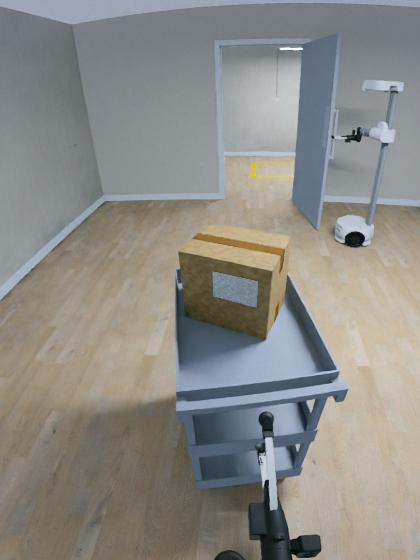

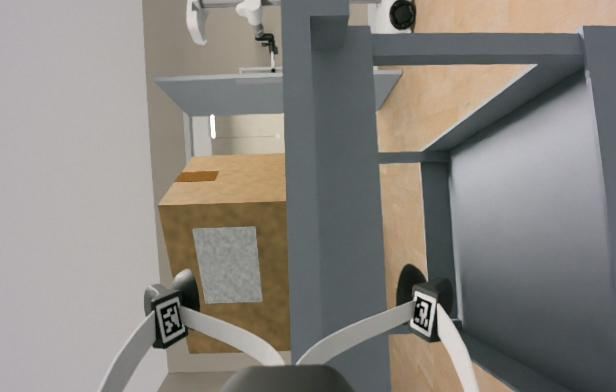

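>>> move:
  blocking: false
  r1: {"base":{"translate_m":0.155,"strafe_m":0.055},"pace":"slow","contact_limits":{"translate_m":0.2}}

>>> wait:
  seconds: 4
  cameras: ["r1_wrist_camera"]

>>> move:
  blocking: false
  r1: {"joints":{"gripper_m":-0.03}}

>>> wait:
  seconds: 2
  cameras: ["r1_wrist_camera","r1_head_camera"]

Scene clock: 582.23 s.
move: r1 moving
r1.base_odometry: x=-4.879 y=+2.874 heading=-0.160
r1.turned_by_wheels: +0.000
r1.turned_by_imu: +0.000
r1.base_tilt: forward=-1.6 right=+1.2
r1.lidar_m: 0.48 2.92 2.28 2.19 1.81 1.42 1.38 1.50 2.21 2.48 2.65 0.56
r1.base_status: translate_m moving; strafe_m moving
r1.joint_positions: lift_m=+0.685 arm_m=+0.000 wrist_yaw_rad=+0.003 wrist_pitch_rad=+0.002 wrist_roll_rad=+1.569 gripper_m=+0.100
r1.joint_status: not commanded
r1.measured_speeds: translate_m=+0.048 strafe_m=+0.017 rotate_rad=+0.000 lift_m=+0.000 arm_m=+0.000 wrist_yaw_rad=+0.000 wrist_pitch_rad=+0.000 wrist_roll_rad=+0.000
r1.motor_effort: lift_m=+24(25) arm_m=-4(4) wheel_0=+2(5) wheel_1=+4(6) wheel_2=-6(6)
r1.servo_current: wrist_yaw_rad=39(72) wrist_pitch_rad=39(46) wrist_roll_rad=39(59) gripper_m=46(46)
r1.contact_limits: translate_m 0.2
r1.hand_pose: x=+0.4595 y=-0.0867 z=+0.8621 quat_wxyz=(+0.708, +0.706, +0.002, +0.000) (m; r1's base frame)
r1.wrist_depth_mm: - - - 327 394 397 402 / - - - - - 1863 - / - - - 788 - - - / - - 603 591 - - - / - - 615 603 362 - - / - - 216 297 193 - - / - - - 144 - 1863 -
r2.base_odometry: x=-2.148 y=-1.812 heading=-2.104
r2.turned_by_wheels: +0.000
r2.turned_by_imu: +0.000
r2.base_tilt: forward=-0.7 right=+0.0
r2.lidar_m: 0.74 0.35 2.79 3.42 2.19 2.24 2.45 1.47 1.32 1.36 1.36 1.21
r2.base_status: not commanded
r2.joint_positions: lift_m=+0.870 arm_m=+0.010 wrist_yaw_rad=+0.973 wrist_pitch_rad=+0.003 wrist_roll_rad=+0.001 gripper_m=-0.029
r2.joint_status: not commanded
r2.measured_speeds: all 0
r2.motor_effort: lift_m=+19(19) arm_m=-4(4) wheel_0=+27(27) wheel_1=+0(1) wheel_2=+5(6)
r2.servo_current: wrist_yaw_rad=130(143) wrist_pitch_rad=39(46) wrist_roll_rad=46(52) gripper_m=91(98)
r2.contact_limits: strafe_m 0.7
r2.hand_pose: x=+0.4155 y=+0.1892 z=+1.0473 quat_wxyz=(+0.884, +0.000, +0.001, +0.468) (m; r2's base frame)
r2.wrist_depth_mm: - 220 227 256 277 309 343 / - 220 228 257 279 309 342 / - 220 228 257 278 310 343 / - 223 229 258 279 312 349 / - 225 228 167 281 314 347 / - 223 178 177 274 315 351 / - 223 231 - 276 327 355
pictures: none

Scene clock: 584.60 s.
earlier move: r1 done
r1.base_odometry: x=-4.730 y=+2.901 heading=-0.160
r1.turned_by_wheels: +0.000
r1.turned_by_imu: +0.000
r1.base_tilt: forward=-1.6 right=+1.2
r1.lidar_m: 0.37 2.85 2.20 2.15 1.97 1.57 1.52 1.65 2.48 2.55 2.75 0.46
r1.base_status: done
r1.joint_positions: lift_m=+0.685 arm_m=+0.000 wrist_yaw_rad=-0.001 wrist_pitch_rad=+0.002 wrist_roll_rad=+1.569 gripper_m=+0.100
r1.joint_status: not commanded
r1.measured_speeds: all 0
r1.motor_effort: lift_m=+24(25) arm_m=+4(4) wheel_0=+2(6) wheel_1=+2(8) wheel_2=-3(7)
r1.servo_current: wrist_yaw_rad=65(72) wrist_pitch_rad=39(52) wrist_roll_rad=52(72) gripper_m=33(52)
r1.contact_limits: translate_m 0.2
r1.hand_pose: x=+0.4591 y=-0.0877 z=+0.8622 quat_wxyz=(+0.708, +0.706, +0.000, -0.001) (m; r1's base frame)
r1.wrist_depth_mm: - - - - 273 1756 - / - - - - 267 1808 - / - - 591 263 263 - - / - 512 492 254 257 - - / - - 525 251 252 - - / - - 554 190 193 - - / - - - 144 242 1661 -
r2.base_odometry: x=-2.148 y=-1.812 heading=-2.104
r2.turned_by_wheels: +0.000
r2.turned_by_imu: +0.000
r2.base_tilt: forward=-0.7 right=+0.0
r2.lidar_m: 0.74 0.38 2.75 3.40 2.16 2.24 2.45 1.52 1.36 1.37 1.36 1.20
r2.base_status: not commanded
r2.joint_positions: lift_m=+0.870 arm_m=+0.010 wrist_yaw_rad=+0.973 wrist_pitch_rad=+0.003 wrist_roll_rad=+0.001 gripper_m=-0.029
r2.joint_status: not commanded
r2.measured_speeds: all 0
r2.on_its_own: wrist_yaw_rad is at rest, and its servo_current (137 mA) is outside its rest range (0 to 104 mA)
r2.motor_effort: lift_m=+19(19) arm_m=-4(4) wheel_0=+27(27) wheel_1=+1(1) wheel_2=+6(6)
r2.servo_current: wrist_yaw_rad=137(156) wrist_pitch_rad=39(46) wrist_roll_rad=33(59) gripper_m=104(104)
r2.contact_limits: strafe_m 0.7
r2.hand_pose: x=+0.4155 y=+0.1892 z=+1.0473 quat_wxyz=(+0.884, +0.000, +0.001, +0.468) (m; r2's base frame)
r2.wrist_depth_mm: - 221 227 256 278 310 345 / - 220 227 257 278 309 343 / - 220 228 257 281 312 343 / - 224 229 259 279 310 347 / - 224 229 168 282 315 349 / - 223 177 177 273 317 351 / - 222 231 - 276 327 351
wait: 2.37 of 4 s (r1 has come to rest)
pictures: r1_wrist_camera
Images, in order (width x height): r1_wrist_camera 616x392.

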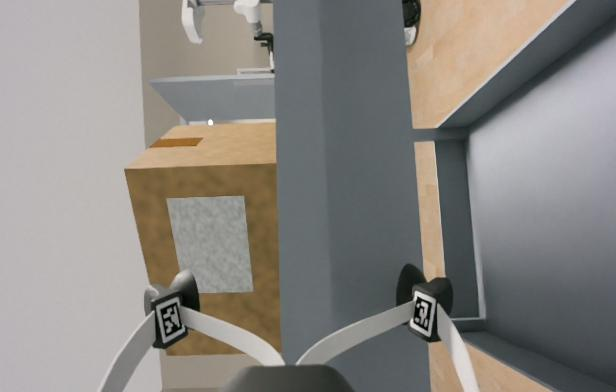

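Scene clock: 585.10 s.
move: r1 moving
r1.base_odometry: x=-4.730 y=+2.901 heading=-0.160
r1.turned_by_wheels: +0.000
r1.turned_by_imu: +0.000
r1.base_tilt: forward=-1.6 right=+1.3
r1.lidar_m: 0.40 2.89 2.21 2.14 2.00 1.55 1.50 1.64 2.47 2.53 2.73 0.45
r1.base_status: not commanded
r1.joint_positions: lift_m=+0.685 arm_m=+0.000 wrist_yaw_rad=-0.001 wrist_pitch_rad=+0.002 wrist_roll_rad=+1.569 gripper_m=+0.084
r1.joint_status: gripper_m moving
r1.measured_speeds: all 0
r1.motor_effort: lift_m=+24(24) arm_m=+4(5) wheel_0=+2(3) wheel_1=+2(2) wheel_2=-3(3)
r1.servo_current: wrist_yaw_rad=33(65) wrist_pitch_rad=52(52) wrist_roll_rad=52(72) gripper_m=91(91)
r1.contact_limits: translate_m 0.2
r1.hand_pose: x=+0.4591 y=-0.0877 z=+0.8622 quat_wxyz=(+0.708, +0.706, +0.000, -0.001) (m; r1's base frame)
r1.wrist_depth_mm: - - - - 276 1708 - / - - - - 267 1863 - / - - 591 263 264 - - / - 504 500 254 257 - - / - - 530 251 251 - - / - - 213 190 193 - - / - - - 139 243 150 -
r2.base_odometry: x=-2.148 y=-1.812 heading=-2.104
r2.turned_by_wheels: +0.000
r2.turned_by_imu: +0.000
r2.base_tilt: forward=-0.7 right=+0.0
r2.lidar_m: 0.73 0.38 2.76 3.41 2.13 2.22 2.48 1.53 1.34 1.37 1.36 1.20
r2.base_status: not commanded
r2.joint_positions: lift_m=+0.870 arm_m=+0.010 wrist_yaw_rad=+0.973 wrist_pitch_rad=+0.003 wrist_roll_rad=+0.001 gripper_m=-0.029
r2.joint_status: not commanded
r2.measured_speeds: all 0
r2.motor_effort: lift_m=+19(19) arm_m=-4(4) wheel_0=+27(27) wheel_1=+1(1) wheel_2=+6(6)
r2.servo_current: wrist_yaw_rad=137(137) wrist_pitch_rad=39(46) wrist_roll_rad=52(59) gripper_m=98(104)
r2.contact_limits: strafe_m 0.7
r2.hand_pose: x=+0.4155 y=+0.1892 z=+1.0473 quat_wxyz=(+0.884, +0.000, +0.001, +0.468) (m; r2's base frame)
r2.wrist_depth_mm: - 221 226 255 278 310 343 / - 220 227 257 279 310 343 / - 220 228 258 279 312 345 / - 224 229 258 279 312 347 / - 224 229 168 282 315 351 / - 222 178 177 274 315 351 / - 223 231 - 277 329 353
pictures: none

Scene clock: 586.60 s.
earlier move: r1 done
r1.base_odometry: x=-4.730 y=+2.901 heading=-0.160
r1.turned_by_wheels: +0.000
r1.turned_by_imu: +0.000
r1.base_tilt: forward=-1.6 right=+1.3
r1.lidar_m: 0.38 2.87 2.20 2.14 2.01 1.55 1.52 1.63 2.46 2.51 2.74 0.45
r1.base_status: not commanded
r1.joint_positions: lift_m=+0.685 arm_m=+0.000 wrist_yaw_rad=-0.001 wrist_pitch_rad=+0.003 wrist_roll_rad=+1.569 gripper_m=-0.029
r1.joint_status: all done
r1.measured_speeds: all 0
r1.motor_effort: lift_m=+24(24) arm_m=-3(5) wheel_0=+1(3) wheel_1=+1(2) wheel_2=-2(3)
r1.servo_current: wrist_yaw_rad=52(65) wrist_pitch_rad=46(52) wrist_roll_rad=46(72) gripper_m=78(163)
r1.contact_limits: translate_m 0.2
r1.hand_pose: x=+0.4592 y=-0.0877 z=+0.8618 quat_wxyz=(+0.708, +0.706, +0.001, -0.001) (m; r1's base frame)
r1.wrist_depth_mm: - - - 260 263 1756 - / - - - 258 258 1808 - / - - 544 251 254 - - / - 500 488 246 249 - - / - - 525 241 245 - - / - - 204 194 180 - - / - 156 - 152 236 137 -
r2.base_odometry: x=-2.148 y=-1.812 heading=-2.104
r2.turned_by_wheels: +0.000
r2.turned_by_imu: +0.000
r2.base_tilt: forward=-0.7 right=+0.0
r2.lidar_m: 0.72 0.37 2.78 3.37 2.18 2.21 2.47 1.49 1.34 1.35 1.34 1.18
r2.base_status: not commanded
r2.joint_positions: lift_m=+0.870 arm_m=+0.010 wrist_yaw_rad=+0.973 wrist_pitch_rad=+0.003 wrist_roll_rad=+0.001 gripper_m=-0.029
r2.joint_status: not commanded
r2.measured_speeds: all 0
r2.on_its_own: wrist_yaw_rad is at rest, and its servo_current (137 mA) is outside its rest range (0 to 104 mA)
r2.motor_effort: lift_m=+19(19) arm_m=-4(4) wheel_0=+27(27) wheel_1=+1(1) wheel_2=+5(6)
r2.servo_current: wrist_yaw_rad=137(150) wrist_pitch_rad=39(46) wrist_roll_rad=46(59) gripper_m=98(104)
r2.contact_limits: strafe_m 0.7
r2.hand_pose: x=+0.4155 y=+0.1892 z=+1.0473 quat_wxyz=(+0.884, +0.000, +0.001, +0.468) (m; r2's base frame)
r2.wrist_depth_mm: - 220 226 255 276 310 345 / - 220 228 256 278 309 343 / - 220 228 256 279 310 347 / - 224 229 257 281 314 347 / - 225 230 168 283 315 349 / - 222 178 177 276 317 349 / - 222 231 - 276 327 355
wait: 1.50 of 2 s (r1 has come to rest)
pictures: r1_head_camera, r1_wrist_camera
Images, in order (width x height): r1_head_camera 420x560, r1_wrist_camera 616x392.

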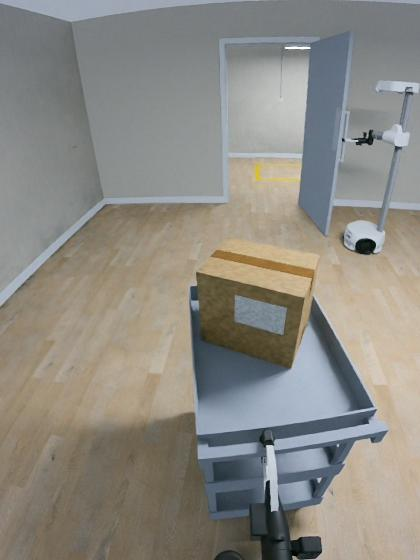

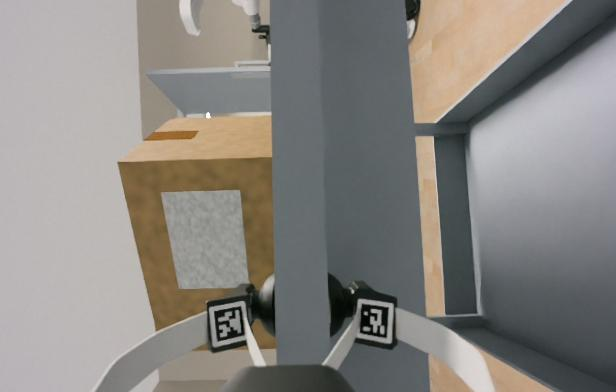

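>>> move:
  blocking: false
  r1: {"joints":{"gripper_m":0.08}}

>>> wait:
  seconds: 2

>>> move:
  blocking: false
  r1: {"base":{"translate_m":0.035},"pace":"slow","contact_limits":{"translate_m":0.2}}

>>> wait:
  seconds: 2

>>> move:
  blocking: false
  r1: {"joints":{"gripper_m":-0.03}}

>>> wait:
  seconds: 2
  cameras: ["r1_wrist_camera","r1_head_camera"]

Scene clock: 594.03 s.
move: r1 moving
r1.base_odometry: x=-4.730 y=+2.901 heading=-0.160
r1.turned_by_wheels: +0.000
r1.turned_by_imu: +0.000
r1.base_tilt: forward=-1.6 right=+1.3
r1.lidar_m: 0.40 2.85 2.21 2.15 1.99 1.55 1.52 1.63 2.44 2.54 2.71 0.46
r1.base_status: not commanded
r1.joint_positions: lift_m=+0.685 arm_m=+0.000 wrist_yaw_rad=-0.001 wrist_pitch_rad=+0.003 wrist_roll_rad=+1.569 gripper_m=-0.004
r1.joint_status: gripper_m moving
r1.measured_speeds: all 0
r1.motor_effort: lift_m=+24(24) arm_m=-4(4) wheel_0=+1(2) wheel_1=+2(2) wheel_2=-2(3)
r1.servo_current: wrist_yaw_rad=52(65) wrist_pitch_rad=39(46) wrist_roll_rad=59(59) gripper_m=52(65)
r1.contact_limits: translate_m 0.2
r1.hand_pose: x=+0.4592 y=-0.0877 z=+0.8618 quat_wxyz=(+0.708, +0.706, +0.001, -0.001) (m; r1's base frame)
r1.wrist_depth_mm: - - - - 268 1708 - / - - - 260 262 1863 - / - - 564 257 256 - - / - 504 492 252 252 - - / - - 525 247 247 - - / - - 209 199 184 - - / - - - 130 238 136 -
r2.base_odometry: x=-2.148 y=-1.812 heading=-2.104
r2.turned_by_wheels: +0.000
r2.turned_by_imu: +0.000
r2.base_tilt: forward=-0.7 right=+0.0
r2.lidar_m: 0.75 0.39 2.76 3.43 2.20 2.22 2.45 1.53 1.34 1.37 1.36 1.17
r2.base_status: not commanded
r2.joint_positions: lift_m=+0.870 arm_m=+0.010 wrist_yaw_rad=+0.973 wrist_pitch_rad=+0.003 wrist_roll_rad=+0.001 gripper_m=-0.029
r2.joint_status: not commanded
r2.measured_speeds: all 0
r2.motor_effort: lift_m=+19(19) arm_m=-4(4) wheel_0=+27(27) wheel_1=+1(1) wheel_2=+5(6)
r2.servo_current: wrist_yaw_rad=137(150) wrist_pitch_rad=39(46) wrist_roll_rad=52(52) gripper_m=91(98)
r2.contact_limits: strafe_m 0.7
r2.hand_pose: x=+0.4155 y=+0.1892 z=+1.0473 quat_wxyz=(+0.884, +0.000, +0.001, +0.468) (m; r2's base frame)
r2.wrist_depth_mm: - 221 227 255 277 310 343 / - 220 229 257 279 309 345 / - 220 229 257 279 312 345 / - 224 229 259 282 312 347 / - 225 229 168 282 315 347 / - 222 178 177 276 317 351 / - 223 231 - 276 329 355
pictures: none

Scene clock: 595.33 s.
earlier move: r1 done
r1.base_odometry: x=-4.730 y=+2.901 heading=-0.160
r1.turned_by_wheels: +0.000
r1.turned_by_imu: +0.000
r1.base_tilt: forward=-1.6 right=+1.3
r1.lidar_m: 0.40 2.87 2.19 2.14 2.00 1.57 1.53 1.64 2.48 2.54 2.72 0.42
r1.base_status: not commanded
r1.joint_positions: lift_m=+0.685 arm_m=+0.000 wrist_yaw_rad=-0.001 wrist_pitch_rad=+0.003 wrist_roll_rad=+1.569 gripper_m=+0.080
r1.joint_status: all done
r1.measured_speeds: all 0
r1.motor_effort: lift_m=+24(24) arm_m=-4(4) wheel_0=+1(2) wheel_1=+1(2) wheel_2=-2(3)
r1.servo_current: wrist_yaw_rad=59(65) wrist_pitch_rad=39(52) wrist_roll_rad=46(65) gripper_m=46(91)
r1.contact_limits: translate_m 0.2
r1.hand_pose: x=+0.4592 y=-0.0877 z=+0.8618 quat_wxyz=(+0.708, +0.706, +0.001, -0.001) (m; r1's base frame)
r1.wrist_depth_mm: - - - - 272 1708 - / - - - 264 266 1921 - / - - 585 262 260 - - / - 508 500 196 256 - - / - - 530 248 251 - - / - - 211 189 191 - - / - - - 138 241 1661 -
r2.base_odometry: x=-2.148 y=-1.812 heading=-2.104
r2.turned_by_wheels: +0.000
r2.turned_by_imu: +0.000
r2.base_tilt: forward=-0.7 right=+0.0
r2.lidar_m: 0.75 0.39 2.78 3.42 2.16 2.24 2.47 1.53 1.35 1.36 1.36 1.19
r2.base_status: not commanded
r2.joint_positions: lift_m=+0.870 arm_m=+0.010 wrist_yaw_rad=+0.973 wrist_pitch_rad=+0.003 wrist_roll_rad=+0.001 gripper_m=-0.029
r2.joint_status: not commanded
r2.measured_speeds: all 0
r2.on_its_own: wrist_yaw_rad is at rest, and its servo_current (130 mA) is outside its rest range (0 to 104 mA)
r2.motor_effort: lift_m=+19(19) arm_m=-4(4) wheel_0=+27(28) wheel_1=+1(1) wheel_2=+6(6)
r2.servo_current: wrist_yaw_rad=130(150) wrist_pitch_rad=46(52) wrist_roll_rad=52(59) gripper_m=98(98)
r2.contact_limits: strafe_m 0.7
r2.hand_pose: x=+0.4155 y=+0.1892 z=+1.0473 quat_wxyz=(+0.884, +0.000, +0.001, +0.468) (m; r2's base frame)
r2.wrist_depth_mm: - 220 226 255 278 309 342 / - 220 227 257 279 310 343 / - 220 229 257 279 312 343 / - 224 229 258 282 312 345 / - 224 230 168 282 314 349 / - 222 178 176 274 315 351 / - 222 231 - 276 329 355
wait: 1.30 of 2 s (r1 has come to rest)
pictures: none

Scene clock: 595.83 s.
move: r1 moving
r1.base_odometry: x=-4.718 y=+2.899 heading=-0.160
r1.turned_by_wheels: +0.000
r1.turned_by_imu: +0.000
r1.base_tilt: forward=-1.6 right=+1.2
r1.lidar_m: 0.39 2.85 2.20 2.13 2.02 1.56 1.52 1.68 2.50 2.51 2.72 0.43
r1.base_status: translate_m moving
r1.joint_positions: lift_m=+0.685 arm_m=+0.000 wrist_yaw_rad=-0.001 wrist_pitch_rad=+0.003 wrist_roll_rad=+1.569 gripper_m=+0.080
r1.joint_status: not commanded
r1.measured_speeds: translate_m=+0.048 strafe_m=+0.000 rotate_rad=-0.001 lift_m=+0.000 arm_m=+0.000 wrist_yaw_rad=+0.000 wrist_pitch_rad=+0.000 wrist_roll_rad=+0.000
r1.motor_effort: lift_m=+24(24) arm_m=+0(4) wheel_0=+9(9) wheel_1=+6(6) wheel_2=-9(9)
r1.servo_current: wrist_yaw_rad=46(59) wrist_pitch_rad=46(52) wrist_roll_rad=46(59) gripper_m=46(46)
r1.contact_limits: translate_m 0.2
r1.hand_pose: x=+0.4592 y=-0.0877 z=+0.8618 quat_wxyz=(+0.708, +0.706, +0.001, -0.001) (m; r1's base frame)
r1.wrist_depth_mm: - - - - 268 1661 - / - - - 259 259 1863 - / - - 591 256 254 - - / - 496 484 249 251 - - / - - 517 242 244 - - / - - 212 182 195 - - / - - - 139 235 137 -
r2.base_odometry: x=-2.148 y=-1.812 heading=-2.104
r2.turned_by_wheels: +0.000
r2.turned_by_imu: +0.000
r2.base_tilt: forward=-0.8 right=+0.0
r2.lidar_m: 0.73 0.37 2.80 3.43 2.18 2.23 2.43 1.52 1.35 1.36 1.34 1.20
r2.base_status: not commanded
r2.joint_positions: lift_m=+0.870 arm_m=+0.010 wrist_yaw_rad=+0.973 wrist_pitch_rad=+0.003 wrist_roll_rad=+0.001 gripper_m=-0.029
r2.joint_status: not commanded
r2.measured_speeds: all 0
r2.motor_effort: lift_m=+19(19) arm_m=-3(4) wheel_0=+27(27) wheel_1=+1(1) wheel_2=+6(6)
r2.servo_current: wrist_yaw_rad=124(150) wrist_pitch_rad=46(46) wrist_roll_rad=39(59) gripper_m=98(98)
r2.contact_limits: strafe_m 0.7
r2.hand_pose: x=+0.4155 y=+0.1892 z=+1.0473 quat_wxyz=(+0.884, +0.000, +0.001, +0.468) (m; r2's base frame)
r2.wrist_depth_mm: - 222 226 255 278 309 345 / - 219 228 257 279 309 343 / - 220 229 258 279 312 343 / - 224 229 258 281 312 347 / - 225 229 168 282 315 347 / - 223 177 177 274 315 351 / - 223 231 - 277 329 353
pictures: none

Scene clock: 596.80 s.
earlier move: r1 done
r1.base_odometry: x=-4.696 y=+2.895 heading=-0.160
r1.turned_by_wheels: +0.000
r1.turned_by_imu: +0.000
r1.base_tilt: forward=-1.6 right=+1.3
r1.lidar_m: 0.39 2.87 2.18 2.14 2.05 1.58 1.53 1.67 2.51 2.53 2.73 0.44
r1.base_status: done
r1.joint_positions: lift_m=+0.685 arm_m=+0.000 wrist_yaw_rad=-0.001 wrist_pitch_rad=+0.003 wrist_roll_rad=+1.569 gripper_m=+0.080
r1.joint_status: not commanded
r1.measured_speeds: all 0
r1.motor_effort: lift_m=+24(24) arm_m=+4(4) wheel_0=+3(9) wheel_1=+3(6) wheel_2=-1(11)
r1.servo_current: wrist_yaw_rad=59(72) wrist_pitch_rad=39(52) wrist_roll_rad=39(59) gripper_m=39(46)
r1.contact_limits: translate_m 0.2
r1.hand_pose: x=+0.4592 y=-0.0877 z=+0.8618 quat_wxyz=(+0.708, +0.706, +0.001, -0.001) (m; r1's base frame)
r1.wrist_depth_mm: - - - 266 266 1661 - / - - - 262 260 1921 - / - - 544 255 255 - - / - 504 496 250 251 - - / - - 535 245 247 - - / - - 211 185 195 - - / - - - 138 237 544 -
r2.base_odometry: x=-2.148 y=-1.812 heading=-2.104
r2.turned_by_wheels: +0.000
r2.turned_by_imu: +0.000
r2.base_tilt: forward=-0.7 right=+0.0
r2.lidar_m: 0.74 0.37 2.78 3.42 2.13 2.22 2.47 1.52 1.35 1.36 1.36 1.20
r2.base_status: not commanded
r2.joint_positions: lift_m=+0.870 arm_m=+0.010 wrist_yaw_rad=+0.973 wrist_pitch_rad=+0.003 wrist_roll_rad=+0.001 gripper_m=-0.029
r2.joint_status: not commanded
r2.measured_speeds: all 0
r2.on_its_own: wrist_yaw_rad is at rest, and its servo_current (143 mA) is outside its rest range (0 to 104 mA)
r2.motor_effort: lift_m=+19(19) arm_m=-4(4) wheel_0=+27(28) wheel_1=+1(1) wheel_2=+6(6)
r2.servo_current: wrist_yaw_rad=143(150) wrist_pitch_rad=39(46) wrist_roll_rad=52(59) gripper_m=98(98)
r2.contact_limits: strafe_m 0.7
r2.hand_pose: x=+0.4155 y=+0.1892 z=+1.0473 quat_wxyz=(+0.884, +0.000, +0.001, +0.468) (m; r2's base frame)
r2.wrist_depth_mm: - 220 226 255 277 309 342 / - 220 228 256 278 310 347 / - 220 229 257 279 310 343 / - 224 229 258 281 314 347 / - 225 230 167 282 315 349 / - 223 178 177 276 317 351 / - 222 231 - 276 329 355
wait: 0.97 of 2 s (r1 has come to rest)
pictures: none

Scene clock: 597.30 s.
move: r1 moving
r1.base_odometry: x=-4.696 y=+2.895 heading=-0.160
r1.turned_by_wheels: +0.000
r1.turned_by_imu: +0.000
r1.base_tilt: forward=-1.6 right=+1.3
r1.lidar_m: 0.39 2.87 2.19 2.14 2.06 1.56 1.55 1.68 2.54 2.55 2.75 0.45
r1.base_status: not commanded
r1.joint_positions: lift_m=+0.685 arm_m=+0.000 wrist_yaw_rad=-0.001 wrist_pitch_rad=+0.003 wrist_roll_rad=+1.569 gripper_m=+0.062
r1.joint_status: gripper_m moving
r1.measured_speeds: all 0
r1.motor_effort: lift_m=+24(24) arm_m=+4(4) wheel_0=+4(4) wheel_1=+3(3) wheel_2=-2(2)
r1.servo_current: wrist_yaw_rad=46(59) wrist_pitch_rad=39(46) wrist_roll_rad=46(65) gripper_m=104(104)
r1.contact_limits: translate_m 0.2
r1.hand_pose: x=+0.4592 y=-0.0877 z=+0.8618 quat_wxyz=(+0.708, +0.706, +0.001, -0.001) (m; r1's base frame)
r1.wrist_depth_mm: - - - 264 266 1708 - / - - - 260 262 1808 - / - - 544 255 255 - - / - 508 496 250 251 - - / - - 530 244 246 - - / - - 194 184 191 - - / - - - 138 238 1808 -
r2.base_odometry: x=-2.148 y=-1.812 heading=-2.104
r2.turned_by_wheels: +0.000
r2.turned_by_imu: +0.000
r2.base_tilt: forward=-0.7 right=+0.0
r2.lidar_m: 0.72 0.39 2.78 3.44 2.12 2.19 2.48 1.52 1.35 1.36 1.34 1.21
r2.base_status: not commanded
r2.joint_positions: lift_m=+0.870 arm_m=+0.010 wrist_yaw_rad=+0.973 wrist_pitch_rad=+0.003 wrist_roll_rad=+0.001 gripper_m=-0.029
r2.joint_status: not commanded
r2.measured_speeds: all 0
r2.motor_effort: lift_m=+19(19) arm_m=-4(4) wheel_0=+27(28) wheel_1=+1(1) wheel_2=+6(6)
r2.servo_current: wrist_yaw_rad=143(150) wrist_pitch_rad=39(46) wrist_roll_rad=39(52) gripper_m=91(98)
r2.contact_limits: strafe_m 0.7
r2.hand_pose: x=+0.4155 y=+0.1892 z=+1.0473 quat_wxyz=(+0.884, +0.000, +0.001, +0.468) (m; r2's base frame)
r2.wrist_depth_mm: - 221 226 255 277 309 343 / - 220 228 257 278 309 347 / - 220 228 257 279 310 345 / - 223 229 259 281 312 349 / - 225 230 168 282 314 349 / - 223 178 177 274 315 351 / - 223 231 - 277 327 353
pictures: none

Scene clock: 598.60 s.
earlier move: r1 done
r1.base_odometry: x=-4.695 y=+2.895 heading=-0.160
r1.turned_by_wheels: +0.000
r1.turned_by_imu: +0.000
r1.base_tilt: forward=-1.6 right=+1.3
r1.lidar_m: 0.38 2.85 2.19 2.15 2.05 1.58 1.55 1.67 2.52 2.54 2.73 0.44
r1.base_status: not commanded
r1.joint_positions: lift_m=+0.685 arm_m=+0.000 wrist_yaw_rad=-0.001 wrist_pitch_rad=+0.003 wrist_roll_rad=+1.569 gripper_m=-0.029
r1.joint_status: all done
r1.measured_speeds: all 0
r1.motor_effort: lift_m=+24(24) arm_m=-4(4) wheel_0=+2(4) wheel_1=+2(3) wheel_2=+0(2)
r1.servo_current: wrist_yaw_rad=59(72) wrist_pitch_rad=46(52) wrist_roll_rad=39(72) gripper_m=78(169)
r1.contact_limits: translate_m 0.2
r1.hand_pose: x=+0.4592 y=-0.0877 z=+0.8618 quat_wxyz=(+0.708, +0.706, +0.001, -0.002) (m; r1's base frame)
r1.wrist_depth_mm: - - - 252 253 1708 - / - - - 248 251 1808 - / - 615 492 185 247 - - / - 500 496 240 241 - - / - - 521 179 237 - - / - - 208 193 182 - - / - - - 138 229 134 -
r2.base_odometry: x=-2.148 y=-1.812 heading=-2.104
r2.turned_by_wheels: +0.000
r2.turned_by_imu: +0.000
r2.base_tilt: forward=-0.7 right=+0.0
r2.lidar_m: 0.75 0.38 2.78 3.41 2.11 2.19 2.45 1.52 1.33 1.38 1.36 1.20
r2.base_status: not commanded
r2.joint_positions: lift_m=+0.870 arm_m=+0.010 wrist_yaw_rad=+0.973 wrist_pitch_rad=+0.003 wrist_roll_rad=+0.001 gripper_m=-0.029
r2.joint_status: not commanded
r2.measured_speeds: all 0
r2.on_its_own: wrist_yaw_rad is at rest, and its servo_current (137 mA) is outside its rest range (0 to 104 mA)
r2.motor_effort: lift_m=+19(19) arm_m=-4(4) wheel_0=+28(28) wheel_1=+1(1) wheel_2=+5(6)
r2.servo_current: wrist_yaw_rad=137(150) wrist_pitch_rad=46(46) wrist_roll_rad=46(59) gripper_m=91(104)
r2.contact_limits: strafe_m 0.7
r2.hand_pose: x=+0.4155 y=+0.1892 z=+1.0473 quat_wxyz=(+0.884, +0.000, +0.001, +0.468) (m; r2's base frame)
r2.wrist_depth_mm: - 221 226 256 277 310 343 / - 220 228 256 279 310 345 / - 220 228 257 279 310 343 / - 224 230 258 281 310 347 / - 224 229 167 282 314 349 / - 223 178 177 274 317 351 / - 223 231 - 277 330 355
wait: 1.30 of 2 s (r1 has come to rest)
pictures: r1_head_camera, r1_wrist_camera
Images, in order (width x height): r1_head_camera 420x560, r1_wrist_camera 616x392.

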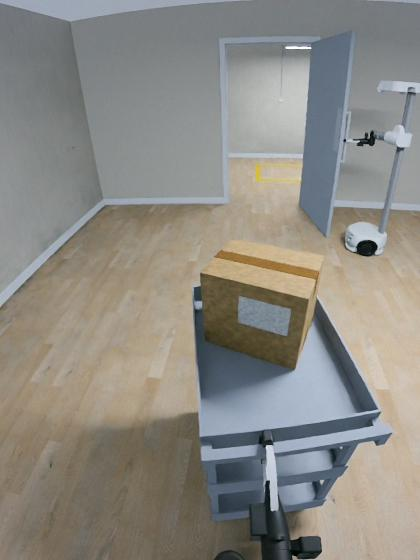

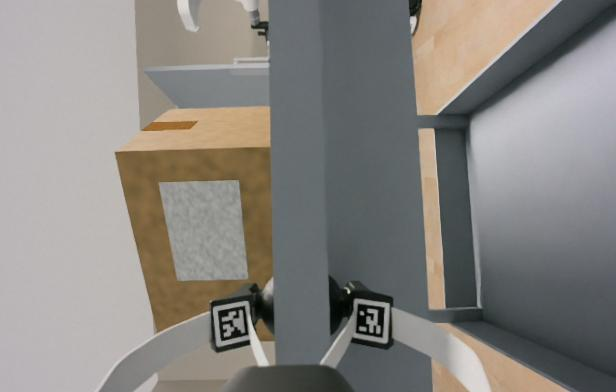

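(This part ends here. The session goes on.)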